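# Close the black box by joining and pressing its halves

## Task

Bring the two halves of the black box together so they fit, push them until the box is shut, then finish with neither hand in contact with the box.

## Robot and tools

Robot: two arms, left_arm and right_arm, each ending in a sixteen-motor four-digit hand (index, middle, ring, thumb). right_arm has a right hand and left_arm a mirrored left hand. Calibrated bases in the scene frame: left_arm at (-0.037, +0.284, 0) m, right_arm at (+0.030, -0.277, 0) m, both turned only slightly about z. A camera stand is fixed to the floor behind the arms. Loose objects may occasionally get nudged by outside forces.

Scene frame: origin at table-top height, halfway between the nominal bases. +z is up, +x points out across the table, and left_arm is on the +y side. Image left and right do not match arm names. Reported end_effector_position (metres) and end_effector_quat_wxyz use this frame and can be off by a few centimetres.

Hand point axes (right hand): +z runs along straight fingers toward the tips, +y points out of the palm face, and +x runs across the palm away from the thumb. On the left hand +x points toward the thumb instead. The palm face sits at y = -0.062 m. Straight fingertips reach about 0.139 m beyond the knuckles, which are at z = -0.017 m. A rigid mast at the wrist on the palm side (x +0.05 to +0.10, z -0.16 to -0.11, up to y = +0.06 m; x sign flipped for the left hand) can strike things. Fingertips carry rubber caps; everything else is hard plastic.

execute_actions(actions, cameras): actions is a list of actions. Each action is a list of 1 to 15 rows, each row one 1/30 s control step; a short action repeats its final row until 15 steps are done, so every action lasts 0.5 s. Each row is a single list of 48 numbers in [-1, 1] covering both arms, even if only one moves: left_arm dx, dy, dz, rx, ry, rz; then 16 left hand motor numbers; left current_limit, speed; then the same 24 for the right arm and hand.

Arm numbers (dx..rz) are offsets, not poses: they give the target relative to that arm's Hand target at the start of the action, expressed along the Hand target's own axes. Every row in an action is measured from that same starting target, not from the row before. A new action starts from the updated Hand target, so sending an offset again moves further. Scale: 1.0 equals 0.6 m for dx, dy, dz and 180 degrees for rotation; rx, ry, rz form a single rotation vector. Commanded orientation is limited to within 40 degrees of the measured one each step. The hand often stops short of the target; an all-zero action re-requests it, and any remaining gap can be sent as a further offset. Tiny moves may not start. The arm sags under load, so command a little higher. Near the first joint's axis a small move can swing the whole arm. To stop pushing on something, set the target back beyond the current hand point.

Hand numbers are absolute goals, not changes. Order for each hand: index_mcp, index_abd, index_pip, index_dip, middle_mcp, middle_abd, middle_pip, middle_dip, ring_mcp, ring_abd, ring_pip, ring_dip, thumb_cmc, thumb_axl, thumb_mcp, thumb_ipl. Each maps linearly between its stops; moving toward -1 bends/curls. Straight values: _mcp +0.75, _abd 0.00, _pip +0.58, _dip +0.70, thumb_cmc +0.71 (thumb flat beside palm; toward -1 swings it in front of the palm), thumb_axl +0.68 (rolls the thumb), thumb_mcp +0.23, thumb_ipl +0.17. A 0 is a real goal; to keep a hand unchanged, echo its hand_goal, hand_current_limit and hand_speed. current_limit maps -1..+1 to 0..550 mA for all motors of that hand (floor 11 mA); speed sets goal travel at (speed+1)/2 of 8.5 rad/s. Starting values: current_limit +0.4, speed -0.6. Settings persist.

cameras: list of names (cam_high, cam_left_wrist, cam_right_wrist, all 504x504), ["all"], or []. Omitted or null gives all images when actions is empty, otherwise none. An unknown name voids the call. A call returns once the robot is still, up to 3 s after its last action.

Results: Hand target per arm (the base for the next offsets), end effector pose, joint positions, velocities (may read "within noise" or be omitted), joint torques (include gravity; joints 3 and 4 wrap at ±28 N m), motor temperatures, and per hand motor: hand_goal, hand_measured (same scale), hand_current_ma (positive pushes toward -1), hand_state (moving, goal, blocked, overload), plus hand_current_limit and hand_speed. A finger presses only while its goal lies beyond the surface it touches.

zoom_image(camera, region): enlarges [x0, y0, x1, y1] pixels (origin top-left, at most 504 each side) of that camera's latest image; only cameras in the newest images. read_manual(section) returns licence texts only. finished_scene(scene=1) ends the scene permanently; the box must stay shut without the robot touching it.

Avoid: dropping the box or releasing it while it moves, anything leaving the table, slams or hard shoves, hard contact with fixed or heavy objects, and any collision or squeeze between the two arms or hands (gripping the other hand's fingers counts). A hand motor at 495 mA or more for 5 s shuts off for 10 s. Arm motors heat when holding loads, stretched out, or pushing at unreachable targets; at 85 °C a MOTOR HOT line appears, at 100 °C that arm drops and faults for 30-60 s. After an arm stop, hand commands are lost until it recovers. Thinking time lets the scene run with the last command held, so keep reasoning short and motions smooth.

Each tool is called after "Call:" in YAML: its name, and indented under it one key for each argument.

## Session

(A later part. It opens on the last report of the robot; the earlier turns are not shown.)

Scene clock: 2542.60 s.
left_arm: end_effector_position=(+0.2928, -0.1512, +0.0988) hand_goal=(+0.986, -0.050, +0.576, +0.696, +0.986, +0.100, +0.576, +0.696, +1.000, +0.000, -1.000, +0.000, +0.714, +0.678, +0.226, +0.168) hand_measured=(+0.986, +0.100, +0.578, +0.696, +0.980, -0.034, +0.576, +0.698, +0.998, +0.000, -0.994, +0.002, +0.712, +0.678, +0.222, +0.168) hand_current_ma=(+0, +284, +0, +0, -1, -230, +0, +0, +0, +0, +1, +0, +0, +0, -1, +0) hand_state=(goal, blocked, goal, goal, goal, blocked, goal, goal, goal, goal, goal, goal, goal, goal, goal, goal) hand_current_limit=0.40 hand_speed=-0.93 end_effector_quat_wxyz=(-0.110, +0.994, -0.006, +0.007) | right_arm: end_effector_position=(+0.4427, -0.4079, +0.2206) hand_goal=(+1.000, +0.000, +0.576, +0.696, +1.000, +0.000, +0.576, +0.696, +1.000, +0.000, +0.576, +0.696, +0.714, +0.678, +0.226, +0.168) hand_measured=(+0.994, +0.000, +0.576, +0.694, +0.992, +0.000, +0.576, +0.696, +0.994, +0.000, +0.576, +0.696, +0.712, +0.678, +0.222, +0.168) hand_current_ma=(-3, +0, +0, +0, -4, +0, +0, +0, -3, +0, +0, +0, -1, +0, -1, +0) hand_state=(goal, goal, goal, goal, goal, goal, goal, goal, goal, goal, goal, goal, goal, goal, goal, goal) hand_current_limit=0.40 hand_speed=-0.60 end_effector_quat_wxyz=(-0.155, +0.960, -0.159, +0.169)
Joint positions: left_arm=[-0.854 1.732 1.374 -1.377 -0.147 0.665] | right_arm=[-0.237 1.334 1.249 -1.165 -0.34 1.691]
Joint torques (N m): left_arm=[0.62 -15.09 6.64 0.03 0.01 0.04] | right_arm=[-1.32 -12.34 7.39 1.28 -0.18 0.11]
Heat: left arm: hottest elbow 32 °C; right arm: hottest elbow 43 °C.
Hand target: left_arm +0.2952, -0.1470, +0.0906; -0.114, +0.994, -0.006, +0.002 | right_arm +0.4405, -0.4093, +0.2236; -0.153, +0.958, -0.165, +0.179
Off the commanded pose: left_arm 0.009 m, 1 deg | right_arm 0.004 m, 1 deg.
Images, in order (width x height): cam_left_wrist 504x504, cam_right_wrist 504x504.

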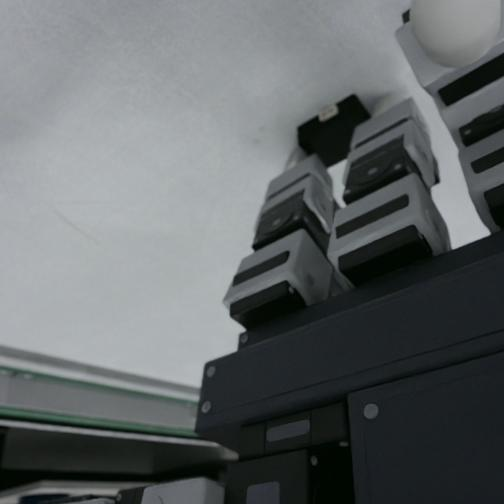

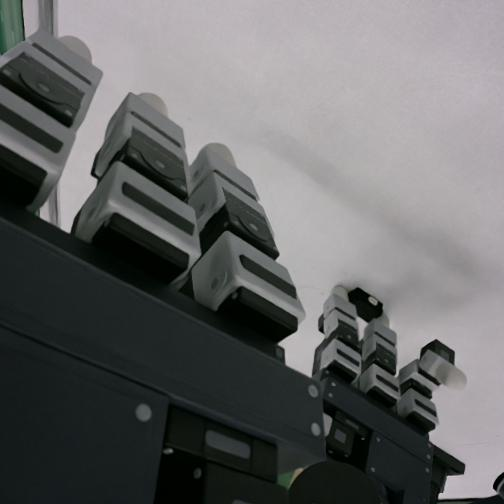

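Call:
execute_actions:
  actions:
    - [[0,0,0,0,0,0,0.985,-0.1,0.576,0.696,0.985,0.17,0.576,0.696,1,0,-1,0,0.714,0.678,0.226,0.168,0.5,-0.93,0,0,0,0,0,0,1,0,0.576,0.696,1,0,0.576,0.696,1,0,0.576,0.696,0.714,0.678,0.226,0.168,0.4,-0.6]]

Call:
execute_actions:
  actions:
    - [[0,0,0,0,0,0,0.985,0.10,0.576,0.696,0.985,-0.04,0.576,0.696,1,0,-1,0,0.714,0.678,0.226,0.168,0.4,-0.93,0,0,0,0,0,0,1,0,0.576,0.696,1,0,0.576,0.696,1,0,0.576,0.696,0.714,0.678,0.226,0.168,0.4,-0.6]]
    - [[0,0,0,0,0,0,0.985,0.17,0.576,0.696,0.985,-0.15,0.576,0.696,1,0,-1,0,0.714,0.678,0.226,0.168,0.4,-0.9,0,0,0,0,0,0,1,0,0.576,0.696,1,0,0.576,0.696,1,0,0.576,0.696,0.714,0.678,0.226,0.168,0.4,-0.6]]
    - [[0,0,-0.07,0,0,0,0.985,0.17,0.576,0.696,0.985,-0.16,0.576,0.696,1,0,-1,0,0.714,0.678,0.226,0.168,0.4,-0.9,0,0,0,0,0,0,1,0,0.576,0.696,1,0,0.576,0.696,1,0,0.576,0.696,0.714,0.678,0.226,0.168,0.4,-0.6]]
    - [[0,0.03,-0.04,0,0,0,0.985,0.17,0.576,0.696,0.985,-0.16,0.576,0.696,1,0,-1,0,0.714,0.678,0.226,0.168,0.4,-0.9,0,0,0,0,0,0,1,0,0.576,0.696,1,0,0.576,0.696,1,0,0.576,0.696,0.714,0.678,0.226,0.168,0.4,-0.6]]
  cameras: ["cam_left_wrist","cam_right_wrist"]

Call:
zoom_image:
  camera: "cam_right_wrist"
  region: [340, 280, 385, 325]

Call:
zoom_image:
  camera: "cam_left_wrist"
  region: [288, 27, 378, 117]

Scene clock: 2551.37 s.
left_arm: end_effector_position=(+0.2928, -0.1512, +0.0988) hand_goal=(+0.986, -0.100, +0.576, +0.696, +0.986, +0.170, +0.576, +0.696, +1.000, +0.000, -1.000, +0.000, +0.714, +0.678, +0.226, +0.168) hand_measured=(+0.986, +0.098, +0.578, +0.696, +0.980, -0.030, +0.576, +0.698, +0.998, +0.000, -0.994, +0.002, +0.712, +0.678, +0.222, +0.168) hand_current_ma=(+0, +413, +0, +0, -1, -412, +0, +0, +0, +0, +1, +0, +0, +0, -1, +0) hand_state=(goal, blocked, goal, goal, goal, blocked, goal, goal, goal, goal, goal, goal, goal, goal, goal, goal) hand_current_limit=0.50 hand_speed=-0.93 end_effector_quat_wxyz=(-0.110, +0.994, -0.006, +0.007) | right_arm: end_effector_position=(+0.4427, -0.4079, +0.2206) hand_goal=(+1.000, +0.000, +0.576, +0.696, +1.000, +0.000, +0.576, +0.696, +1.000, +0.000, +0.576, +0.696, +0.714, +0.678, +0.226, +0.168) hand_measured=(+0.994, +0.000, +0.576, +0.694, +0.992, +0.000, +0.576, +0.696, +0.994, +0.000, +0.576, +0.696, +0.712, +0.678, +0.222, +0.168) hand_current_ma=(-3, +0, +0, +0, -4, +0, +0, +0, -3, +0, +0, +0, -1, +0, -1, +0) hand_state=(goal, goal, goal, goal, goal, goal, goal, goal, goal, goal, goal, goal, goal, goal, goal, goal) hand_current_limit=0.40 hand_speed=-0.60 end_effector_quat_wxyz=(-0.155, +0.960, -0.159, +0.169)
Joint positions: left_arm=[-0.854 1.732 1.374 -1.377 -0.147 0.665] | right_arm=[-0.237 1.334 1.249 -1.165 -0.34 1.691]
Joint torques (N m): left_arm=[0.79 -15.38 6.71 -0.01 0 0.05] | right_arm=[-1.26 -12.4 7.38 1.24 -0.19 0.11]
Heat: left arm: hottest elbow 32 °C; right arm: hottest elbow 43 °C.
Hand target: left_arm +0.2952, -0.1470, +0.0906; -0.114, +0.994, -0.006, +0.002 | right_arm +0.4405, -0.4093, +0.2236; -0.153, +0.958, -0.165, +0.179
Off the commanded pose: left_arm 0.009 m, 1 deg | right_arm 0.004 m, 1 deg.

Scene clock: 2553.77 s.
left_arm: end_effector_position=(+0.2879, -0.1643, +0.1355) hand_goal=(+0.986, +0.170, +0.576, +0.696, +0.986, -0.160, +0.576, +0.696, +1.000, +0.000, -1.000, +0.000, +0.714, +0.678, +0.226, +0.168) hand_measured=(+0.982, +0.166, +0.576, +0.696, +0.982, -0.156, +0.576, +0.698, +0.998, +0.000, -0.994, +0.002, +0.712, +0.678, +0.222, +0.168) hand_current_ma=(-1, +0, +0, +0, -1, +0, +0, +0, +0, +0, +1, +0, +0, +0, -1, +0) hand_state=(goal, goal, goal, goal, goal, goal, goal, goal, goal, goal, goal, goal, goal, goal, goal, goal) hand_current_limit=0.40 hand_speed=-0.90 end_effector_quat_wxyz=(-0.126, +0.992, -0.009, -0.008) | right_arm: end_effector_position=(+0.4427, -0.4079, +0.2206) hand_goal=(+1.000, +0.000, +0.576, +0.696, +1.000, +0.000, +0.576, +0.696, +1.000, +0.000, +0.576, +0.696, +0.714, +0.678, +0.226, +0.168) hand_measured=(+0.994, +0.000, +0.576, +0.694, +0.992, +0.000, +0.576, +0.696, +0.994, +0.000, +0.576, +0.696, +0.712, +0.678, +0.222, +0.168) hand_current_ma=(-3, +0, +0, +0, -4, +0, +0, +0, -3, +0, +0, +0, -1, +0, -1, +0) hand_state=(goal, goal, goal, goal, goal, goal, goal, goal, goal, goal, goal, goal, goal, goal, goal, goal) hand_current_limit=0.40 hand_speed=-0.60 end_effector_quat_wxyz=(-0.155, +0.960, -0.159, +0.169)
Joint positions: left_arm=[-0.876 1.75 1.503 -1.535 -0.139 0.645] | right_arm=[-0.237 1.334 1.249 -1.165 -0.34 1.691]
Joint torques (N m): left_arm=[-0.73 -16.32 12.26 -0.51 -0.01 -0.16] | right_arm=[-1.38 -12.4 7.39 1.28 -0.19 0.12]
Heat: left arm: hottest elbow 32 °C; right arm: hottest elbow 43 °C.
Hand target: left_arm +0.2947, -0.1794, +0.1508; -0.114, +0.994, -0.006, +0.002 | right_arm +0.4405, -0.4093, +0.2236; -0.153, +0.958, -0.165, +0.179
Off the commanded pose: left_arm 0.023 m, 2 deg | right_arm 0.004 m, 1 deg.
Images, in order (width x height): cam_left_wrist 504x504, cam_right_wrist 504x504.

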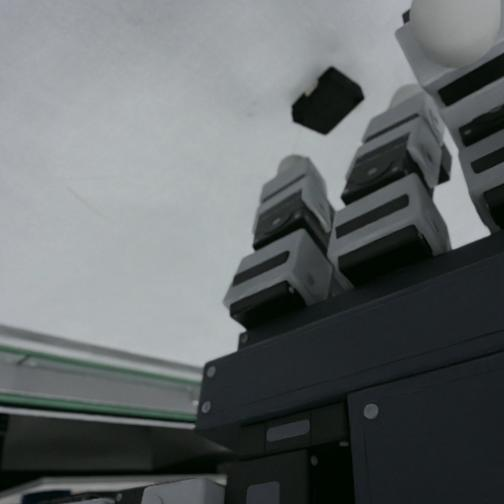

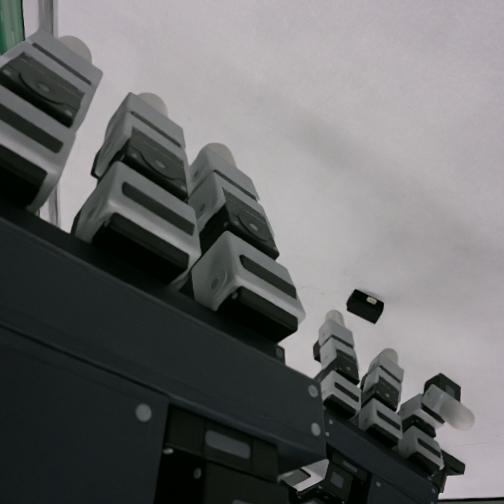

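Scaled by 11.200.

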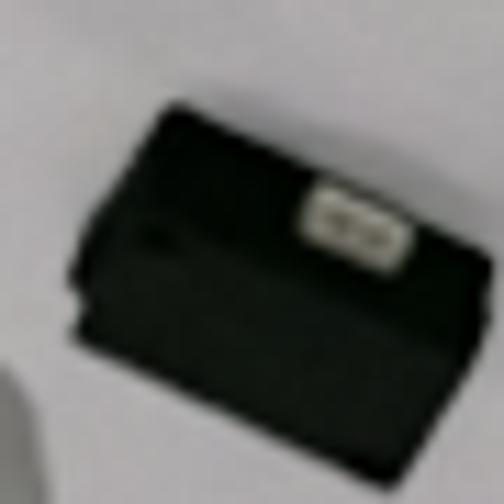

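Scaled by 5.600.

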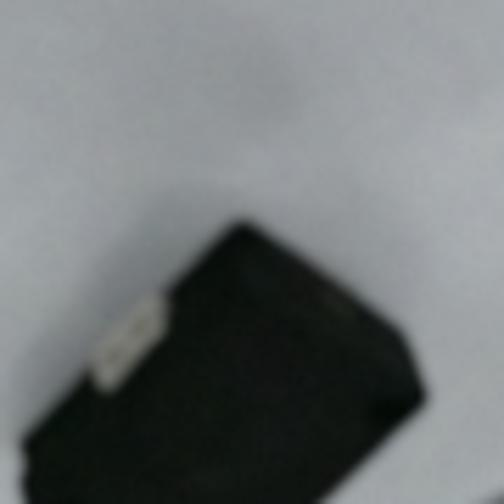

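Call:
zoom_image:
  camera: "cam_right_wrist"
  region: [344, 292, 366, 314]

Call:
zoom_image:
  camera: "cam_right_wrist"
  region: [366, 300, 388, 322]

Call:
zoom_image:
  camera: "cam_left_wrist"
  region: [285, 60, 375, 150]

Scaled by 22.909.

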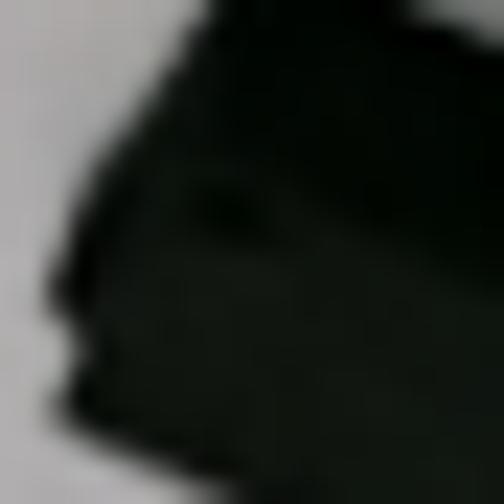

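Scaled by 22.909.

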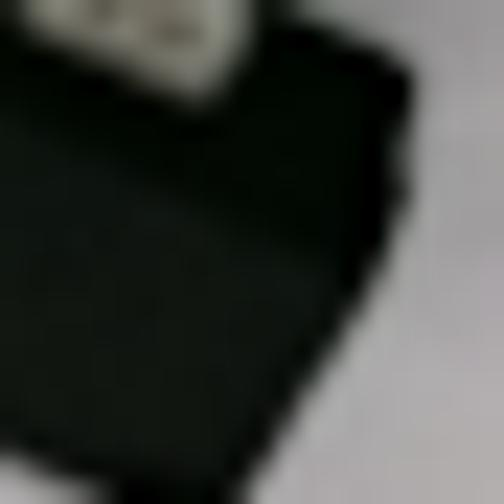

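Scaled by 5.600.

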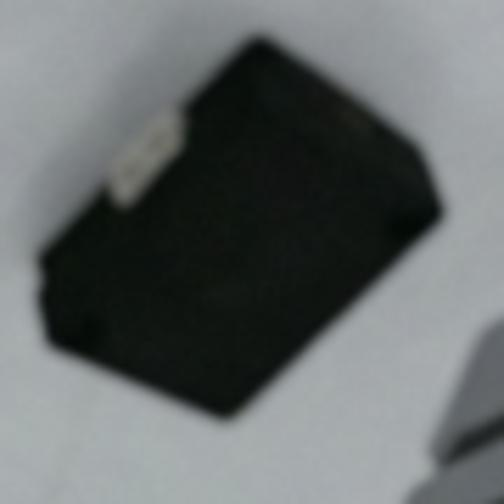

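Call:
execute_actions:
  actions:
    - [[0.0643,-0.0537,0.0312,0,-0.0213,-0.092,0.985,0.17,0.576,0.696,0.985,-0.17,0.576,0.696,1,0,-1,0,0.714,0.678,0.226,0.168,0.4,-0.9,0,0,0,0,0,0,1,0,0.576,0.696,1,0,0.576,0.696,1,0,0.576,0.696,0.714,0.678,0.226,0.168,0.4,-0.6]]
    - [[0,0.009,0.039,0,0,0,0.985,0.17,0.576,0.696,0.985,-0.17,0.576,0.696,1,0,-1,0,0.714,0.678,0.226,0.168,0.4,-0.9,0,0,0,0,0,0,1,0,0.576,0.696,1,0,0.576,0.696,1,0,0.576,0.696,0.714,0.678,0.226,0.168,0.4,-0.6]]
  cameras: ["cam_left_wrist","cam_right_wrist"]

Call:
zoom_image:
  camera: "cam_left_wrist"
  region: [285, 60, 375, 150]

Scene clock: 2616.97 s.
left_arm: end_effector_position=(+0.3348, -0.1438, +0.1235) hand_goal=(+0.986, +0.170, +0.576, +0.696, +0.986, -0.170, +0.576, +0.696, +1.000, +0.000, -1.000, +0.000, +0.714, +0.678, +0.226, +0.168) hand_measured=(+0.982, +0.166, +0.576, +0.696, +0.982, -0.166, +0.576, +0.698, +0.998, +0.000, -0.994, +0.002, +0.712, +0.678, +0.222, +0.168) hand_current_ma=(-1, +0, +0, +0, -1, +0, +0, +0, +0, +0, +1, +0, +0, +0, -1, +0) hand_state=(goal, goal, goal, goal, goal, goal, goal, goal, goal, goal, goal, goal, goal, goal, goal, goal) hand_current_limit=0.40 hand_speed=-0.90 end_effector_quat_wxyz=(-0.109, +0.984, +0.137, -0.013) | right_arm: end_effector_position=(+0.4427, -0.4079, +0.2206) hand_goal=(+1.000, +0.000, +0.576, +0.696, +1.000, +0.000, +0.576, +0.696, +1.000, +0.000, +0.576, +0.696, +0.714, +0.678, +0.226, +0.168) hand_measured=(+0.994, +0.000, +0.576, +0.694, +0.992, +0.000, +0.576, +0.696, +0.994, +0.000, +0.576, +0.696, +0.712, +0.678, +0.222, +0.168) hand_current_ma=(-3, +0, +0, +0, -4, +0, +0, +0, -3, +0, +0, +0, -1, +0, -1, +0) hand_state=(goal, goal, goal, goal, goal, goal, goal, goal, goal, goal, goal, goal, goal, goal, goal, goal) hand_current_limit=0.40 hand_speed=-0.60 end_effector_quat_wxyz=(-0.155, +0.960, -0.159, +0.169)
Joint positions: left_arm=[-0.807 1.77 1.493 -1.493 -0.096 0.424] | right_arm=[-0.237 1.334 1.249 -1.165 -0.34 1.691]
Joint torques (N m): left_arm=[-0.38 -15.97 6.86 -0.05 0.04 -0.13] | right_arm=[-1.32 -12.34 7.39 1.24 -0.19 0.12]
Heat: left arm: hottest elbow 34 °C; right arm: hottest elbow 43 °C.
Hand target: left_arm +0.3339, -0.1441, +0.1160; -0.112, +0.983, +0.141, -0.015 | right_arm +0.4405, -0.4093, +0.2236; -0.153, +0.958, -0.165, +0.179
Off the commanded pose: left_arm 0.008 m, 1 deg | right_arm 0.004 m, 1 deg.
Images, in order (width x height): cam_left_wrist 504x504, cam_right_wrist 504x504.

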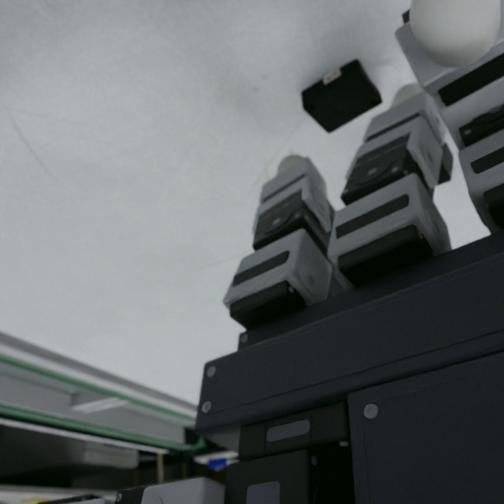

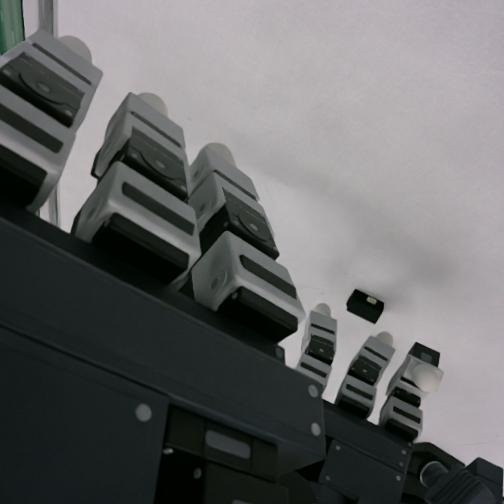

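Scaled by 5.600.

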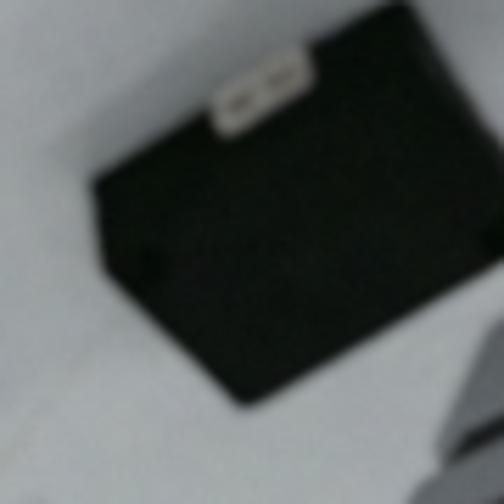

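Call:
execute_actions:
  actions:
    - [[-0.0075,0.005,0.039,0,0,0,0.985,0.17,0.576,0.696,0.985,-0.17,0.576,0.696,1,0,-1,0,0.714,0.678,0.226,0.168,0.4,-0.9,0,0,0,0,0,0,1,0,0.576,0.696,1,0,0.576,0.696,1,0,0.576,0.696,0.714,0.678,0.226,0.168,0.4,-0.6]]
  cameras: ["cam_left_wrist","cam_right_wrist"]

Call:
zoom_image:
  camera: "cam_left_wrist"
  region: [275, 70, 425, 190]

Call:
zoom_image:
  camera: "cam_right_wrist"
  region: [335, 275, 395, 335]

Scene clock: 2623.23 s.
left_arm: end_effector_position=(+0.3322, -0.1405, +0.0981) hand_goal=(+0.986, +0.170, +0.576, +0.696, +0.986, -0.170, +0.576, +0.696, +1.000, +0.000, -1.000, +0.000, +0.714, +0.678, +0.226, +0.168) hand_measured=(+0.982, +0.166, +0.576, +0.696, +0.982, -0.166, +0.576, +0.698, +0.998, +0.000, -0.994, +0.002, +0.712, +0.678, +0.222, +0.168) hand_current_ma=(+0, +0, +0, +0, -1, +0, +0, +0, +0, +0, +1, +0, +0, +0, -1, +0) hand_state=(goal, goal, goal, goal, goal, goal, goal, goal, goal, goal, goal, goal, goal, goal, goal, goal) hand_current_limit=0.40 hand_speed=-0.90 end_effector_quat_wxyz=(-0.111, +0.984, +0.140, -0.014) | right_arm: end_effector_position=(+0.4427, -0.4079, +0.2206) hand_goal=(+1.000, +0.000, +0.576, +0.696, +1.000, +0.000, +0.576, +0.696, +1.000, +0.000, +0.576, +0.696, +0.714, +0.678, +0.226, +0.168) hand_measured=(+0.994, +0.000, +0.576, +0.694, +0.992, +0.000, +0.576, +0.696, +0.994, +0.000, +0.576, +0.696, +0.712, +0.678, +0.222, +0.168) hand_current_ma=(-3, +0, +0, +0, -4, +0, +0, +0, -3, +0, +0, +0, -1, +0, -1, +0) hand_state=(goal, goal, goal, goal, goal, goal, goal, goal, goal, goal, goal, goal, goal, goal, goal, goal) hand_current_limit=0.40 hand_speed=-0.60 end_effector_quat_wxyz=(-0.155, +0.960, -0.159, +0.169)
Joint positions: left_arm=[-0.807 1.783 1.441 -1.433 -0.095 0.418] | right_arm=[-0.237 1.334 1.249 -1.165 -0.34 1.691]
Joint torques (N m): left_arm=[-0.91 -15.97 6.69 0.08 0.05 -0.15] | right_arm=[-1.32 -12.45 7.39 1.26 -0.19 0.12]
Heat: left arm: hottest elbow 34 °C; right arm: hottest elbow 43 °C.
Hand target: left_arm +0.3289, -0.1431, +0.0923; -0.112, +0.983, +0.141, -0.015 | right_arm +0.4405, -0.4093, +0.2236; -0.153, +0.958, -0.165, +0.179
Off the commanded pose: left_arm 0.007 m, 0 deg | right_arm 0.004 m, 1 deg.
Images, in order (width x height): cam_left_wrist 504x504, cam_right_wrist 504x504.

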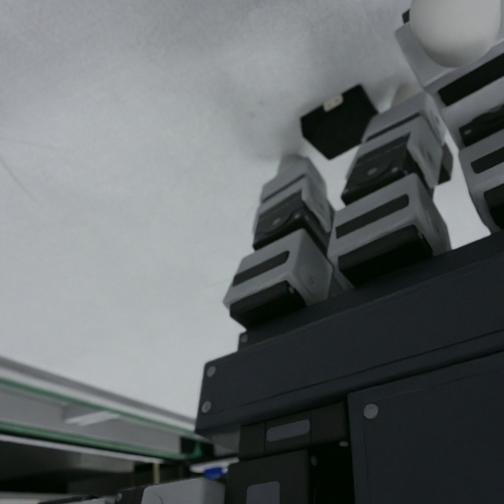

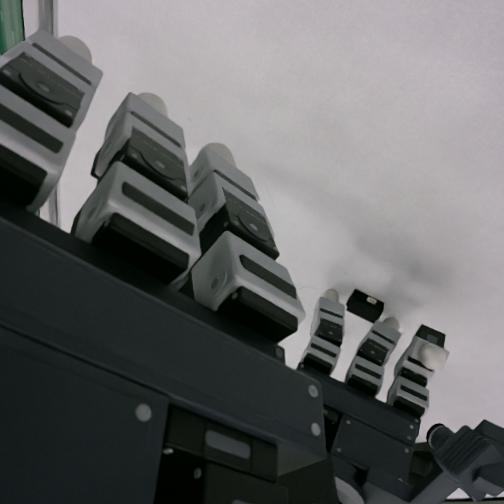

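Scaled by 3.360.

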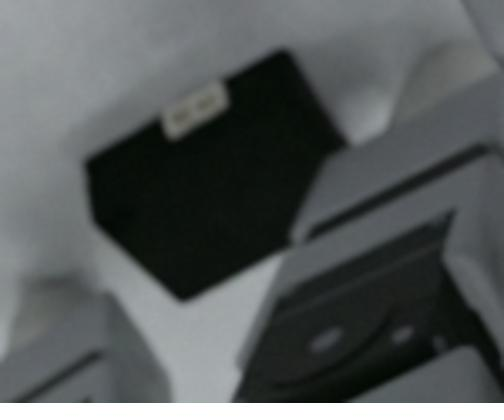

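Scaled by 8.400.

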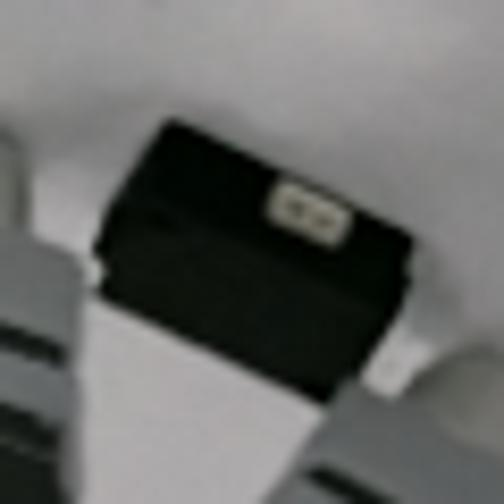

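Call:
execute_actions:
  actions:
    - [[-0.0007,0.0078,-0.0068,0,0,0,0.985,0.15,0.576,0.696,0.985,-0.15,0.576,0.696,1,0,-1,0,0.714,0.678,0.226,0.168,0.4,-0.9,0,0,0,0,0,0,1,0,0.576,0.696,1,0,0.576,0.696,1,0,0.576,0.696,0.714,0.678,0.226,0.168,0.4,-0.6]]

Scene clock: 2629.03 s.
left_arm: end_effector_position=(+0.3317, -0.1410, +0.0981) hand_goal=(+0.986, +0.150, +0.576, +0.696, +0.986, -0.150, +0.576, +0.696, +1.000, +0.000, -1.000, +0.000, +0.714, +0.678, +0.226, +0.168) hand_measured=(+0.982, +0.158, +0.576, +0.696, +0.982, -0.152, +0.576, +0.698, +0.998, +0.000, -0.994, +0.002, +0.712, +0.678, +0.222, +0.168) hand_current_ma=(+0, +1, +0, +0, -1, +0, +0, +0, +0, +0, +1, +0, +0, +0, -1, +0) hand_state=(goal, goal, goal, goal, goal, goal, goal, goal, goal, goal, goal, goal, goal, goal, goal, goal) hand_current_limit=0.40 hand_speed=-0.90 end_effector_quat_wxyz=(-0.111, +0.984, +0.142, -0.014) | right_arm: end_effector_position=(+0.4427, -0.4079, +0.2206) hand_goal=(+1.000, +0.000, +0.576, +0.696, +1.000, +0.000, +0.576, +0.696, +1.000, +0.000, +0.576, +0.696, +0.714, +0.678, +0.226, +0.168) hand_measured=(+0.994, +0.000, +0.576, +0.694, +0.992, +0.000, +0.576, +0.696, +0.994, +0.000, +0.576, +0.696, +0.712, +0.678, +0.222, +0.168) hand_current_ma=(-3, +0, +0, +0, -4, +0, +0, +0, -3, +0, +0, +0, -1, +0, -1, +0) hand_state=(goal, goal, goal, goal, goal, goal, goal, goal, goal, goal, goal, goal, goal, goal, goal, goal) hand_current_limit=0.40 hand_speed=-0.60 end_effector_quat_wxyz=(-0.155, +0.960, -0.159, +0.169)
Joint positions: left_arm=[-0.809 1.783 1.441 -1.433 -0.095 0.413] | right_arm=[-0.237 1.334 1.249 -1.165 -0.34 1.691]
Joint torques (N m): left_arm=[-1.14 -15.5 8.54 -0.34 0.07 -0.14] | right_arm=[-1.32 -12.4 7.38 1.28 -0.19 0.12]
Heat: left arm: hottest elbow 34 °C; right arm: hottest elbow 43 °C.
Hand target: left_arm +0.3299, -0.1486, +0.0954; -0.112, +0.984, +0.141, -0.015 | right_arm +0.4405, -0.4093, +0.2236; -0.153, +0.958, -0.165, +0.179
Off the commanded pose: left_arm 0.008 m, 0 deg | right_arm 0.004 m, 1 deg.

Call:
execute_actions:
  actions:
    - [[0.0027,-0.006,-0.0407,0,0,0,0.985,0.15,0.576,0.696,0.985,-0.15,0.576,0.696,1,0,-1,0,0.714,0.678,0.226,0.168,0.4,-0.9,0,0,0,0,0,0,1,0,0.576,0.696,1,0,0.576,0.696,1,0,0.576,0.696,0.714,0.678,0.226,0.168,0.4,-0.6]]

Scene clock: 2633.90 s.
left_arm: end_effector_position=(+0.3247, -0.1332, +0.0998) hand_goal=(+0.986, +0.150, +0.576, +0.696, +0.986, -0.150, +0.576, +0.696, +1.000, +0.000, -1.000, +0.000, +0.714, +0.678, +0.226, +0.168) hand_measured=(+0.982, +0.152, +0.576, +0.696, +0.982, -0.152, +0.576, +0.698, +0.998, +0.000, -0.994, +0.002, +0.712, +0.678, +0.222, +0.168) hand_current_ma=(-1, +0, +0, +0, -1, +0, +0, +0, +0, +0, +1, +0, +0, +0, -1, +0) hand_state=(goal, goal, goal, goal, goal, goal, goal, goal, goal, goal, goal, goal, goal, goal, goal, goal) hand_current_limit=0.40 hand_speed=-0.90 end_effector_quat_wxyz=(-0.129, +0.981, +0.140, -0.026) | right_arm: end_effector_position=(+0.4427, -0.4079, +0.2206) hand_goal=(+1.000, +0.000, +0.576, +0.696, +1.000, +0.000, +0.576, +0.696, +1.000, +0.000, +0.576, +0.696, +0.714, +0.678, +0.226, +0.168) hand_measured=(+0.994, +0.000, +0.576, +0.694, +0.992, +0.000, +0.576, +0.696, +0.994, +0.000, +0.576, +0.696, +0.712, +0.678, +0.222, +0.168) hand_current_ma=(-3, +0, +0, +0, -4, +0, +0, +0, -3, +0, +0, +0, -1, +0, -1, +0) hand_state=(goal, goal, goal, goal, goal, goal, goal, goal, goal, goal, goal, goal, goal, goal, goal, goal) hand_current_limit=0.40 hand_speed=-0.60 end_effector_quat_wxyz=(-0.155, +0.960, -0.159, +0.169)
Joint positions: left_arm=[-0.809 1.783 1.449 -1.486 -0.094 0.413] | right_arm=[-0.237 1.334 1.249 -1.165 -0.34 1.691]
Joint torques (N m): left_arm=[-1.03 -16.79 11.89 -0.8 0.06 -0.13] | right_arm=[-1.32 -12.45 7.39 1.25 -0.19 0.11]
Heat: left arm: hottest elbow 34 °C; right arm: hottest elbow 43 °C.
Hand target: left_arm +0.3321, -0.1501, +0.1201; -0.112, +0.984, +0.141, -0.015 | right_arm +0.4405, -0.4093, +0.2236; -0.153, +0.958, -0.165, +0.179
Off the commanded pose: left_arm 0.027 m, 2 deg | right_arm 0.004 m, 1 deg.

Call:
execute_actions:
  actions:
    - [[0.00,0.005,-0.02,0,0,0,0.985,0.15,0.576,0.696,0.985,-0.15,0.576,0.696,1,0,-1,0,0.714,0.678,0.226,0.168,0.4,-0.9,0,0,0,0,0,0,1,0,0.576,0.696,1,0,0.576,0.696,1,0,0.576,0.696,0.714,0.678,0.226,0.168,0.4,-0.6]]

Scene clock: 2636.23 s.
left_arm: end_effector_position=(+0.3266, -0.1394, +0.1137) hand_goal=(+0.986, +0.150, +0.576, +0.696, +0.986, -0.150, +0.576, +0.696, +1.000, +0.000, -1.000, +0.000, +0.714, +0.678, +0.226, +0.168) hand_measured=(+0.982, +0.152, +0.576, +0.696, +0.982, -0.152, +0.576, +0.698, +0.998, +0.000, -0.994, +0.002, +0.712, +0.678, +0.222, +0.168) hand_current_ma=(-1, +0, +0, +0, -1, +0, +0, +0, +0, +0, +1, +0, +0, +0, -1, +0) hand_state=(goal, goal, goal, goal, goal, goal, goal, goal, goal, goal, goal, goal, goal, goal, goal, goal) hand_current_limit=0.40 hand_speed=-0.90 end_effector_quat_wxyz=(-0.127, +0.982, +0.139, -0.025) | right_arm: end_effector_position=(+0.4427, -0.4079, +0.2206) hand_goal=(+1.000, +0.000, +0.576, +0.696, +1.000, +0.000, +0.576, +0.696, +1.000, +0.000, +0.576, +0.696, +0.714, +0.678, +0.226, +0.168) hand_measured=(+0.994, +0.000, +0.576, +0.694, +0.992, +0.000, +0.576, +0.696, +0.994, +0.000, +0.576, +0.696, +0.712, +0.678, +0.222, +0.168) hand_current_ma=(-3, +0, +0, +0, -4, +0, +0, +0, -3, +0, +0, +0, -1, +0, -1, +0) hand_state=(goal, goal, goal, goal, goal, goal, goal, goal, goal, goal, goal, goal, goal, goal, goal, goal) hand_current_limit=0.40 hand_speed=-0.60 end_effector_quat_wxyz=(-0.155, +0.960, -0.159, +0.169)
Joint positions: left_arm=[-0.814 1.783 1.487 -1.518 -0.093 0.41] | right_arm=[-0.237 1.334 1.249 -1.165 -0.34 1.691]
Joint torques (N m): left_arm=[-1.08 -16.62 12.07 -0.85 0.05 -0.15] | right_arm=[-1.32 -12.34 7.38 1.25 -0.19 0.12]
Heat: left arm: hottest elbow 34 °C; right arm: hottest elbow 43 °C.
Hand target: left_arm +0.3336, -0.1555, +0.1311; -0.112, +0.984, +0.141, -0.015 | right_arm +0.4405, -0.4093, +0.2236; -0.153, +0.958, -0.165, +0.179
Off the commanded pose: left_arm 0.025 m, 2 deg | right_arm 0.004 m, 1 deg.

Call:
execute_actions:
  actions:
    - [[-0.0035,0.0007,0.0625,0,0,0,0.985,0.15,0.576,0.696,0.985,-0.15,0.576,0.696,1,0,-1,0,0.714,0.678,0.226,0.168,0.4,-0.9,0,0,0,0,0,0,1,0,0.576,0.696,1,0,0.576,0.696,1,0,0.576,0.696,0.714,0.678,0.226,0.168,0.4,-0.6]]
  cameras: ["cam_left_wrist","cam_right_wrist"]

Call:
zoom_image:
  camera: "cam_left_wrist"
  region: [275, 70, 425, 190]

Call:
zoom_image:
  camera: "cam_right_wrist"
  region: [335, 275, 395, 335]

Scene clock: 2642.63 s.
left_arm: end_effector_position=(+0.3328, -0.1467, +0.1027) hand_goal=(+0.986, +0.150, +0.576, +0.696, +0.986, -0.150, +0.576, +0.696, +1.000, +0.000, -1.000, +0.000, +0.714, +0.678, +0.226, +0.168) hand_measured=(+0.982, +0.152, +0.576, +0.696, +0.982, -0.152, +0.576, +0.698, +0.998, +0.000, -0.994, +0.002, +0.712, +0.678, +0.222, +0.168) hand_current_ma=(-1, +0, +0, +0, -1, +0, +0, +0, +0, +0, +1, +0, +0, +0, -1, +0) hand_state=(goal, goal, goal, goal, goal, goal, goal, goal, goal, goal, goal, goal, goal, goal, goal, goal) hand_current_limit=0.40 hand_speed=-0.90 end_effector_quat_wxyz=(-0.109, +0.984, +0.141, -0.013) | right_arm: end_effector_position=(+0.4427, -0.4079, +0.2206) hand_goal=(+1.000, +0.000, +0.576, +0.696, +1.000, +0.000, +0.576, +0.696, +1.000, +0.000, +0.576, +0.696, +0.714, +0.678, +0.226, +0.168) hand_measured=(+0.994, +0.000, +0.576, +0.694, +0.992, +0.000, +0.576, +0.696, +0.994, +0.000, +0.576, +0.696, +0.712, +0.678, +0.222, +0.168) hand_current_ma=(-3, +0, +0, +0, -4, +0, +0, +0, -3, +0, +0, +0, -1, +0, -1, +0) hand_state=(goal, goal, goal, goal, goal, goal, goal, goal, goal, goal, goal, goal, goal, goal, goal, goal) hand_current_limit=0.40 hand_speed=-0.60 end_effector_quat_wxyz=(-0.155, +0.960, -0.159, +0.169)
Joint positions: left_arm=[-0.814 1.787 1.46 -1.442 -0.093 0.41] | right_arm=[-0.237 1.334 1.249 -1.165 -0.34 1.691]
Joint torques (N m): left_arm=[-0.85 -16.09 6.67 0.03 0.01 -0.12] | right_arm=[-1.26 -12.34 7.41 1.28 -0.19 0.12]
Heat: left arm: hottest elbow 34 °C; right arm: hottest elbow 43 °C.
Hand target: left_arm +0.3294, -0.1484, +0.0945; -0.112, +0.984, +0.141, -0.015 | right_arm +0.4405, -0.4093, +0.2236; -0.153, +0.958, -0.165, +0.179
Off the commanded pose: left_arm 0.009 m, 0 deg | right_arm 0.004 m, 1 deg.
Images, in order (width x height): cam_left_wrist 504x504, cam_right_wrist 504x504.

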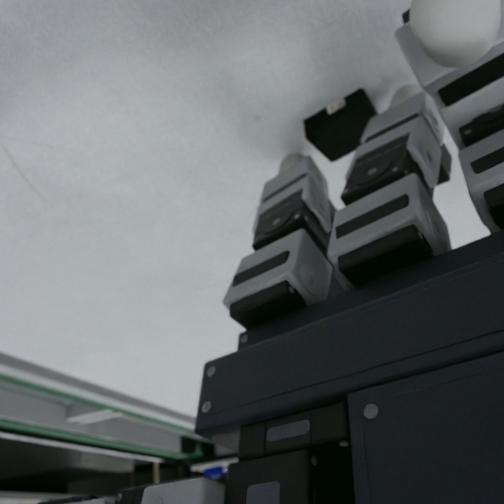

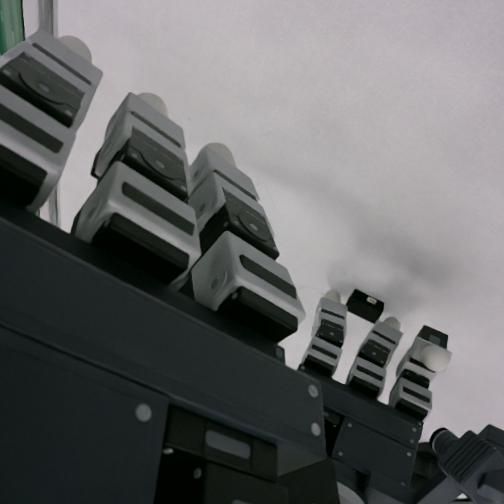

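Scaled by 3.360.

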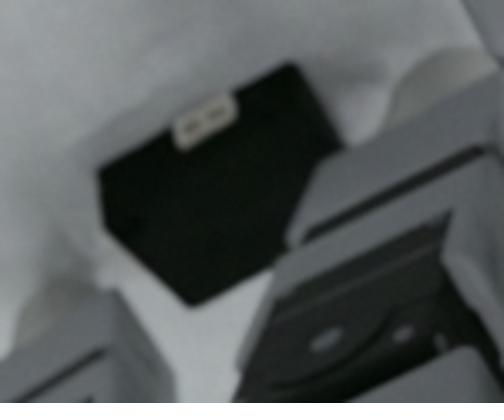

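Scaled by 8.400.

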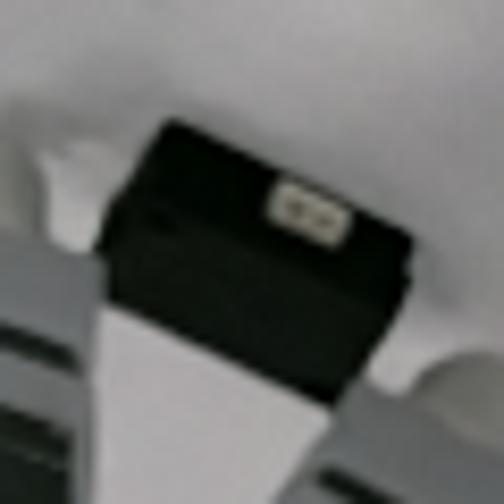

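Call:
execute_actions:
  actions:
    - [[0,0,0,0,0,0,0.985,0.10,0.576,0.696,0.985,-0.10,0.576,0.696,1,0,-1,0,0.714,0.678,0.226,0.168,0.4,-0.93,0,0,0,0,0,0,1,0,0.576,0.696,1,0,0.576,0.696,1,0,0.576,0.696,0.714,0.678,0.226,0.168,0.4,-0.6]]
    - [[0,0,0,0,0,0,0.985,0.06,0.576,0.696,0.985,-0.06,0.576,0.696,1,0,-1,0,0.714,0.678,0.226,0.168,0.4,-0.93,0,0,0,0,0,0,1,0,0.576,0.696,1,0,0.576,0.696,1,0,0.576,0.696,0.714,0.678,0.226,0.168,0.4,-0.6]]
    - [[0,0,0,0,0,0,0.985,0.04,0.576,0.696,0.985,-0.04,0.576,0.696,1,0,-1,0,0.714,0.678,0.226,0.168,0.4,-0.93,0,0,0,0,0,0,1,0,0.576,0.696,1,0,0.576,0.696,1,0,0.576,0.696,0.714,0.678,0.226,0.168,0.4,-0.6]]
  cameras: ["cam_left_wrist","cam_right_wrist"]

Call:
zoom_image:
  camera: "cam_left_wrist"
  region: [275, 70, 395, 190]

Call:
zoom_image:
  camera: "cam_right_wrist"
  region: [340, 280, 395, 335]

Scene clock: 2650.00 s.
left_arm: end_effector_position=(+0.3328, -0.1467, +0.1027) hand_goal=(+0.986, +0.040, +0.576, +0.696, +0.986, -0.040, +0.576, +0.696, +1.000, +0.000, -1.000, +0.000, +0.714, +0.678, +0.226, +0.168) hand_measured=(+0.982, +0.070, +0.576, +0.696, +0.982, -0.070, +0.576, +0.698, +0.998, +0.000, -0.994, +0.002, +0.712, +0.678, +0.222, +0.168) hand_current_ma=(-1, +15, +0, +0, -1, -15, +0, +0, +0, +0, +1, +0, +0, +0, -1, +0) hand_state=(goal, blocked, goal, goal, goal, blocked, goal, goal, goal, goal, goal, goal, goal, goal, goal, goal) hand_current_limit=0.40 hand_speed=-0.93 end_effector_quat_wxyz=(-0.109, +0.984, +0.141, -0.013) | right_arm: end_effector_position=(+0.4427, -0.4079, +0.2206) hand_goal=(+1.000, +0.000, +0.576, +0.696, +1.000, +0.000, +0.576, +0.696, +1.000, +0.000, +0.576, +0.696, +0.714, +0.678, +0.226, +0.168) hand_measured=(+0.994, +0.000, +0.576, +0.694, +0.992, +0.000, +0.576, +0.696, +0.994, +0.000, +0.576, +0.696, +0.712, +0.678, +0.222, +0.168) hand_current_ma=(-3, +0, +0, +0, -4, +0, +0, +0, -3, +0, +0, +0, -1, +0, -1, +0) hand_state=(goal, goal, goal, goal, goal, goal, goal, goal, goal, goal, goal, goal, goal, goal, goal, goal) hand_current_limit=0.40 hand_speed=-0.60 end_effector_quat_wxyz=(-0.155, +0.960, -0.159, +0.169)
Joint positions: left_arm=[-0.814 1.787 1.46 -1.442 -0.093 0.41] | right_arm=[-0.237 1.334 1.249 -1.165 -0.34 1.691]
Joint torques (N m): left_arm=[-0.62 -16.03 6.65 0.02 0.01 -0.12] | right_arm=[-1.32 -12.34 7.38 1.26 -0.19 0.11]
Heat: left arm: hottest elbow 34 °C; right arm: hottest elbow 43 °C.
Hand target: left_arm +0.3294, -0.1484, +0.0944; -0.112, +0.984, +0.141, -0.015 | right_arm +0.4405, -0.4093, +0.2236; -0.153, +0.958, -0.165, +0.179
Off the commanded pose: left_arm 0.009 m, 0 deg | right_arm 0.004 m, 1 deg.
Images, in order (width x height): cam_left_wrist 504x504, cam_right_wrist 504x504.

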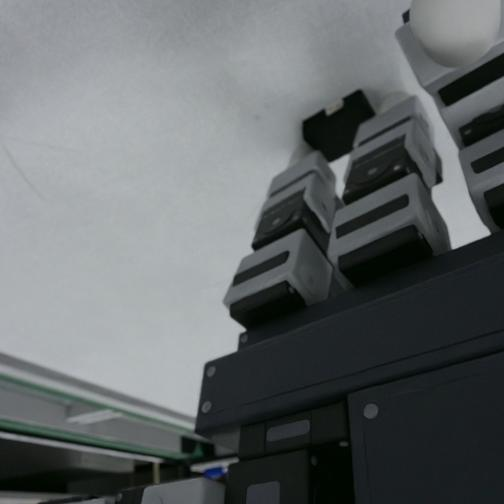

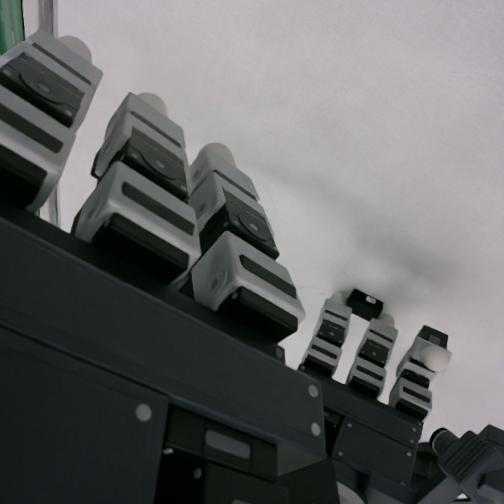

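Scaled by 4.200.

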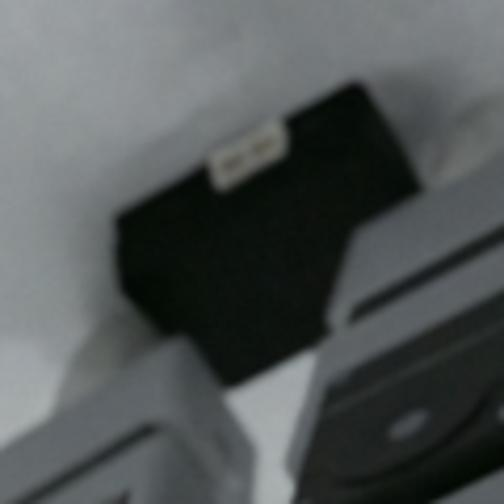

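Scaled by 9.164.

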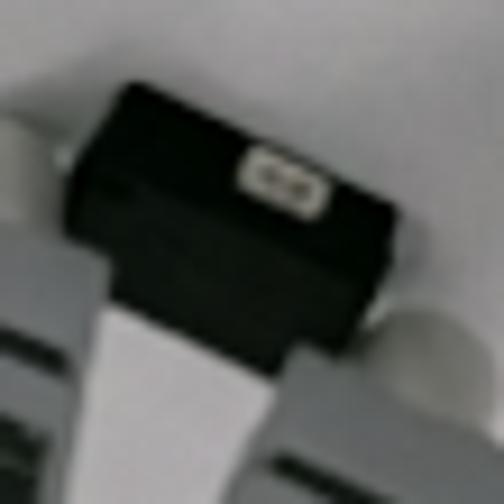

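Call:
execute_actions:
  actions:
    - [[0,0,0,0,0,0,0.985,0.15,0.576,0.696,0.985,-0.15,0.576,0.696,1,0,-1,0,0.714,0.678,0.226,0.168,0.4,-0.93,0,0,0,0,0,0,1,0,0.576,0.696,1,0,0.576,0.696,1,0,0.576,0.696,0.714,0.678,0.226,0.168,0.4,-0.6]]
    - [[0.0,-0.00275,-0.0117,-0.0033,0,0,0.985,0.15,0.576,0.696,0.985,-0.15,0.576,0.696,1,0,-1,0,0.714,0.678,0.226,0.168,0.4,-0.93,0,0,0,0,0,0,1,0,0.576,0.696,1,0,0.576,0.696,1,0,0.576,0.696,0.714,0.678,0.226,0.168,0.4,-0.6]]

Scene clock: 2669.03 s.
left_arm: end_effector_position=(+0.3324, -0.1470, +0.1027) hand_goal=(+0.986, +0.150, +0.576, +0.696, +0.986, -0.150, +0.576, +0.696, +1.000, +0.000, -1.000, +0.000, +0.714, +0.678, +0.226, +0.168) hand_measured=(+0.982, +0.146, +0.576, +0.696, +0.982, -0.146, +0.576, +0.698, +0.998, +0.000, -0.994, +0.002, +0.712, +0.678, +0.222, +0.168) hand_current_ma=(-1, +0, +0, +0, -1, +1, +0, +0, +0, +0, +1, +0, +0, +0, -1, +0) hand_state=(goal, goal, goal, goal, goal, goal, goal, goal, goal, goal, goal, goal, goal, goal, goal, goal) hand_current_limit=0.40 hand_speed=-0.93 end_effector_quat_wxyz=(-0.108, +0.984, +0.141, -0.014) | right_arm: end_effector_position=(+0.4427, -0.4079, +0.2206) hand_goal=(+1.000, +0.000, +0.576, +0.696, +1.000, +0.000, +0.576, +0.696, +1.000, +0.000, +0.576, +0.696, +0.714, +0.678, +0.226, +0.168) hand_measured=(+0.994, +0.000, +0.576, +0.694, +0.992, +0.000, +0.576, +0.696, +0.994, +0.000, +0.576, +0.696, +0.712, +0.678, +0.222, +0.168) hand_current_ma=(-3, +0, +0, +0, -4, +0, +0, +0, -3, +0, +0, +0, -1, +0, -1, +0) hand_state=(goal, goal, goal, goal, goal, goal, goal, goal, goal, goal, goal, goal, goal, goal, goal, goal) hand_current_limit=0.40 hand_speed=-0.60 end_effector_quat_wxyz=(-0.155, +0.960, -0.159, +0.169)
Joint positions: left_arm=[-0.814 1.787 1.46 -1.442 -0.091 0.41] | right_arm=[-0.237 1.334 1.249 -1.165 -0.34 1.691]
Joint torques (N m): left_arm=[-0.56 -17.03 6.8 -0.13 0.06 -0.1] | right_arm=[-1.26 -12.34 7.39 1.26 -0.19 0.11]
Heat: left arm: hottest elbow 34 °C; right arm: hottest elbow 43 °C.
Hand target: left_arm +0.3293, -0.1484, +0.1017; -0.107, +0.984, +0.141, -0.014 | right_arm +0.4405, -0.4093, +0.2236; -0.153, +0.958, -0.165, +0.179
Off the commanded pose: left_arm 0.004 m, 0 deg | right_arm 0.004 m, 1 deg.

Call:
execute_actions:
  actions:
    - [[0.0,-0.00275,-0.0117,-0.0033,0,0,0.985,0.15,0.576,0.696,0.985,-0.15,0.576,0.696,1,0,-1,0,0.714,0.678,0.226,0.168,0.4,-0.93,0,0,0,0,0,0,1,0,0.576,0.696,1,0,0.576,0.696,1,0,0.576,0.696,0.714,0.678,0.226,0.168,0.4,-0.6]]

Call:
execute_actions:
  actions:
    - [[0.0,-0.00275,-0.0117,-0.0033,0,0,0.985,0.15,0.576,0.696,0.985,-0.15,0.576,0.696,1,0,-1,0,0.714,0.678,0.226,0.168,0.4,-0.93,0,0,0,0,0,0,1,0,0.576,0.696,1,0,0.576,0.696,1,0,0.576,0.696,0.714,0.678,0.226,0.168,0.4,-0.6]]

Scene clock: 2674.23 s.
left_arm: end_effector_position=(+0.3319, -0.1474, +0.1027) hand_goal=(+0.986, +0.150, +0.576, +0.696, +0.986, -0.150, +0.576, +0.696, +1.000, +0.000, -1.000, +0.000, +0.714, +0.678, +0.226, +0.168) hand_measured=(+0.982, +0.146, +0.576, +0.696, +0.982, -0.146, +0.576, +0.698, +0.998, +0.000, -0.994, +0.002, +0.712, +0.678, +0.222, +0.168) hand_current_ma=(-1, +0, +0, +0, -1, +1, +0, +0, +0, +0, +1, +0, +0, +0, -1, +0) hand_state=(goal, goal, goal, goal, goal, goal, goal, goal, goal, goal, goal, goal, goal, goal, goal, goal) hand_current_limit=0.40 hand_speed=-0.93 end_effector_quat_wxyz=(-0.107, +0.984, +0.141, -0.016) | right_arm: end_effector_position=(+0.4427, -0.4079, +0.2206) hand_goal=(+1.000, +0.000, +0.576, +0.696, +1.000, +0.000, +0.576, +0.696, +1.000, +0.000, +0.576, +0.696, +0.714, +0.678, +0.226, +0.168) hand_measured=(+0.994, +0.000, +0.576, +0.694, +0.992, +0.000, +0.576, +0.696, +0.994, +0.000, +0.576, +0.696, +0.712, +0.678, +0.222, +0.168) hand_current_ma=(-3, +0, +0, +0, -4, +0, +0, +0, -3, +0, +0, +0, -1, +0, -1, +0) hand_state=(goal, goal, goal, goal, goal, goal, goal, goal, goal, goal, goal, goal, goal, goal, goal, goal) hand_current_limit=0.40 hand_speed=-0.60 end_effector_quat_wxyz=(-0.155, +0.960, -0.159, +0.169)
Joint positions: left_arm=[-0.814 1.787 1.46 -1.442 -0.087 0.41] | right_arm=[-0.237 1.334 1.249 -1.165 -0.34 1.691]
Joint torques (N m): left_arm=[-0.5 -18.08 7.08 -0.2 0.05 -0.08] | right_arm=[-1.26 -12.34 7.39 1.26 -0.19 0.12]
Heat: left arm: hottest elbow 33 °C; right arm: hottest elbow 43 °C.
Hand target: left_arm +0.3293, -0.1483, +0.1089; -0.102, +0.985, +0.141, -0.014 | right_arm +0.4405, -0.4093, +0.2236; -0.153, +0.958, -0.165, +0.179
Off the commanded pose: left_arm 0.007 m, 1 deg | right_arm 0.004 m, 1 deg.

Scene clock: 2674.93 s.
left_arm: end_effector_position=(+0.3315, -0.1480, +0.1075) hand_goal=(+0.986, +0.150, +0.576, +0.696, +0.986, -0.150, +0.576, +0.696, +1.000, +0.000, -1.000, +0.000, +0.714, +0.678, +0.226, +0.168) hand_measured=(+0.982, +0.146, +0.576, +0.696, +0.982, -0.146, +0.576, +0.698, +0.998, +0.000, -0.994, +0.002, +0.712, +0.678, +0.222, +0.168) hand_current_ma=(-1, +0, +0, +0, -1, +1, +0, +0, +0, +0, +1, +0, +0, +0, -1, +0) hand_state=(goal, goal, goal, goal, goal, goal, goal, goal, goal, goal, goal, goal, goal, goal, goal, goal) hand_current_limit=0.40 hand_speed=-0.93 end_effector_quat_wxyz=(-0.102, +0.985, +0.142, -0.015) | right_arm: end_effector_position=(+0.4427, -0.4079, +0.2206) hand_goal=(+1.000, +0.000, +0.576, +0.696, +1.000, +0.000, +0.576, +0.696, +1.000, +0.000, +0.576, +0.696, +0.714, +0.678, +0.226, +0.168) hand_measured=(+0.994, +0.000, +0.576, +0.694, +0.992, +0.000, +0.576, +0.696, +0.994, +0.000, +0.576, +0.696, +0.712, +0.678, +0.222, +0.168) hand_current_ma=(-3, +0, +0, +0, -4, +0, +0, +0, -3, +0, +0, +0, -1, +0, -1, +0) hand_state=(goal, goal, goal, goal, goal, goal, goal, goal, goal, goal, goal, goal, goal, goal, goal, goal) hand_current_limit=0.40 hand_speed=-0.60 end_effector_quat_wxyz=(-0.155, +0.960, -0.159, +0.169)
Joint positions: left_arm=[-0.814 1.779 1.46 -1.442 -0.083 0.41] | right_arm=[-0.237 1.334 1.249 -1.165 -0.34 1.691]
Joint torques (N m): left_arm=[-0.32 -18.26 7.28 -0.44 0.06 -0.05] | right_arm=[-1.32 -12.34 7.39 1.25 -0.18 0.11]
Heat: left arm: hottest elbow 33 °C; right arm: hottest elbow 43 °C.
Hand target: left_arm +0.3292, -0.1481, +0.1161; -0.097, +0.985, +0.141, -0.013 | right_arm +0.4405, -0.4093, +0.2236; -0.153, +0.958, -0.165, +0.179
Off the commanded pose: left_arm 0.009 m, 1 deg | right_arm 0.004 m, 1 deg.

Call:
execute_actions:
  actions:
    - [[0.0,0.0055,0.0234,0.0066,0,0,0.985,0.15,0.576,0.696,0.985,-0.15,0.576,0.696,1,0,-1,0,0.714,0.678,0.226,0.168,0.4,-0.93,0,0,0,0,0,0,1,0,0.576,0.696,1,0,0.576,0.696,1,0,0.576,0.696,0.714,0.678,0.226,0.168,0.4,-0.6]]

Call:
execute_actions:
  actions:
    - [[0.0,0.00275,0.0117,0.0033,0,0,0.985,0.15,0.576,0.696,0.985,-0.15,0.576,0.696,1,0,-1,0,0.714,0.678,0.226,0.168,0.4,-0.93,0,0,0,0,0,0,1,0,0.576,0.696,1,0,0.576,0.696,1,0,0.576,0.696,0.714,0.678,0.226,0.168,0.4,-0.6]]
  cameras: ["cam_left_wrist","cam_right_wrist"]

Call:
zoom_image:
  camera: "cam_left_wrist"
  region: [275, 70, 395, 190]

Call:
zoom_image:
  camera: "cam_right_wrist"
  region: [340, 280, 395, 335]

Scene clock: 2685.03 s.
left_arm: end_effector_position=(+0.3319, -0.1477, +0.1075) hand_goal=(+0.986, +0.150, +0.576, +0.696, +0.986, -0.150, +0.576, +0.696, +1.000, +0.000, -1.000, +0.000, +0.714, +0.678, +0.226, +0.168) hand_measured=(+0.982, +0.146, +0.576, +0.696, +0.982, -0.146, +0.576, +0.698, +0.998, +0.000, -0.994, +0.002, +0.712, +0.678, +0.222, +0.168) hand_current_ma=(-1, +0, +0, +0, -1, +1, +0, +0, +0, +0, +1, +0, +0, +0, -1, +0) hand_state=(goal, goal, goal, goal, goal, goal, goal, goal, goal, goal, goal, goal, goal, goal, goal, goal) hand_current_limit=0.40 hand_speed=-0.93 end_effector_quat_wxyz=(-0.103, +0.984, +0.141, -0.014) | right_arm: end_effector_position=(+0.4427, -0.4079, +0.2206) hand_goal=(+1.000, +0.000, +0.576, +0.696, +1.000, +0.000, +0.576, +0.696, +1.000, +0.000, +0.576, +0.696, +0.714, +0.678, +0.226, +0.168) hand_measured=(+0.994, +0.000, +0.576, +0.694, +0.992, +0.000, +0.576, +0.696, +0.994, +0.000, +0.576, +0.696, +0.712, +0.678, +0.222, +0.168) hand_current_ma=(-3, +0, +0, +0, -4, +0, +0, +0, -3, +0, +0, +0, -1, +0, -1, +0) hand_state=(goal, goal, goal, goal, goal, goal, goal, goal, goal, goal, goal, goal, goal, goal, goal, goal) hand_current_limit=0.40 hand_speed=-0.60 end_effector_quat_wxyz=(-0.155, +0.960, -0.159, +0.169)
Joint positions: left_arm=[-0.814 1.779 1.46 -1.442 -0.086 0.41] | right_arm=[-0.237 1.334 1.249 -1.165 -0.34 1.691]
Joint torques (N m): left_arm=[-0.56 -16.38 6.91 -0.17 -0.11 -0.1] | right_arm=[-1.26 -12.28 7.39 1.25 -0.19 0.11]
Heat: left arm: hottest elbow 33 °C; right arm: hottest elbow 43 °C.
Hand target: left_arm +0.3294, -0.1486, +0.1017; -0.107, +0.984, +0.141, -0.014 | right_arm +0.4405, -0.4093, +0.2236; -0.153, +0.958, -0.165, +0.179
Off the commanded pose: left_arm 0.006 m, 0 deg | right_arm 0.004 m, 1 deg.

Scene clock: 2685.73 s.
left_arm: end_effector_position=(+0.3323, -0.1471, +0.1033) hand_goal=(+0.986, +0.150, +0.576, +0.696, +0.986, -0.150, +0.576, +0.696, +1.000, +0.000, -1.000, +0.000, +0.714, +0.678, +0.226, +0.168) hand_measured=(+0.982, +0.146, +0.576, +0.696, +0.982, -0.146, +0.576, +0.698, +0.998, +0.000, -0.994, +0.002, +0.712, +0.678, +0.222, +0.168) hand_current_ma=(-1, +0, +0, +0, -1, +0, +0, +0, +0, +0, +1, +0, +0, +0, -1, +0) hand_state=(goal, goal, goal, goal, goal, goal, goal, goal, goal, goal, goal, goal, goal, goal, goal, goal) hand_current_limit=0.40 hand_speed=-0.93 end_effector_quat_wxyz=(-0.107, +0.984, +0.141, -0.014) | right_arm: end_effector_position=(+0.4427, -0.4079, +0.2206) hand_goal=(+1.000, +0.000, +0.576, +0.696, +1.000, +0.000, +0.576, +0.696, +1.000, +0.000, +0.576, +0.696, +0.714, +0.678, +0.226, +0.168) hand_measured=(+0.994, +0.000, +0.576, +0.694, +0.992, +0.000, +0.576, +0.696, +0.994, +0.000, +0.576, +0.696, +0.712, +0.678, +0.222, +0.168) hand_current_ma=(-3, +0, +0, +0, -4, +0, +0, +0, -3, +0, +0, +0, -1, +0, -1, +0) hand_state=(goal, goal, goal, goal, goal, goal, goal, goal, goal, goal, goal, goal, goal, goal, goal, goal) hand_current_limit=0.40 hand_speed=-0.60 end_effector_quat_wxyz=(-0.155, +0.960, -0.159, +0.169)
Joint positions: left_arm=[-0.814 1.786 1.46 -1.442 -0.09 0.41] | right_arm=[-0.237 1.334 1.249 -1.165 -0.34 1.691]
Joint torques (N m): left_arm=[-0.73 -15.97 6.74 0.02 -0.11 -0.12] | right_arm=[-1.26 -12.4 7.38 1.26 -0.19 0.11]
Heat: left arm: hottest elbow 33 °C; right arm: hottest elbow 43 °C.
Hand target: left_arm +0.3294, -0.1487, +0.0945; -0.112, +0.984, +0.141, -0.015 | right_arm +0.4405, -0.4093, +0.2236; -0.153, +0.958, -0.165, +0.179
Off the commanded pose: left_arm 0.009 m, 1 deg | right_arm 0.004 m, 1 deg.
Images, in order (width x height): cam_left_wrist 504x504, cam_right_wrist 504x504.

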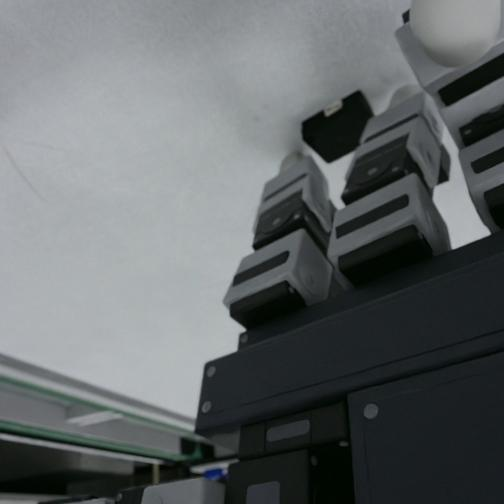

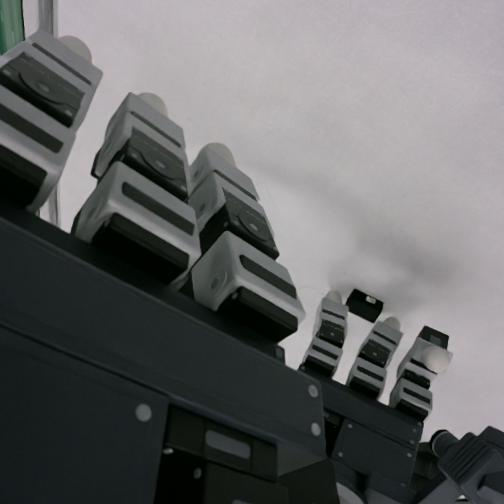

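Scaled by 4.200.

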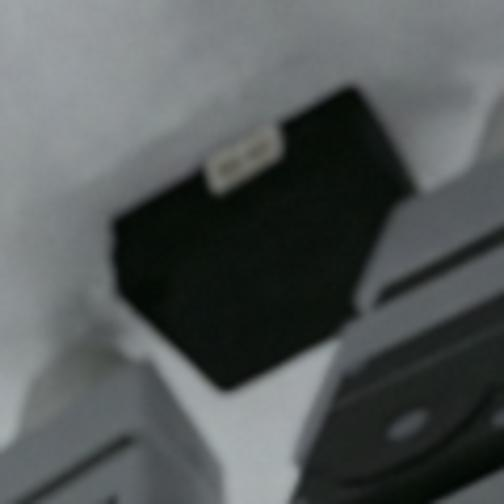

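Scaled by 9.164.

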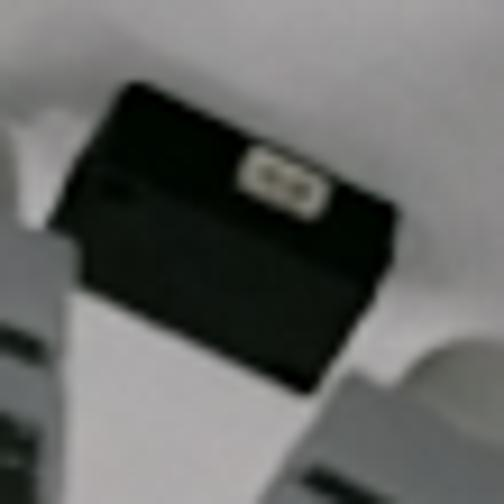

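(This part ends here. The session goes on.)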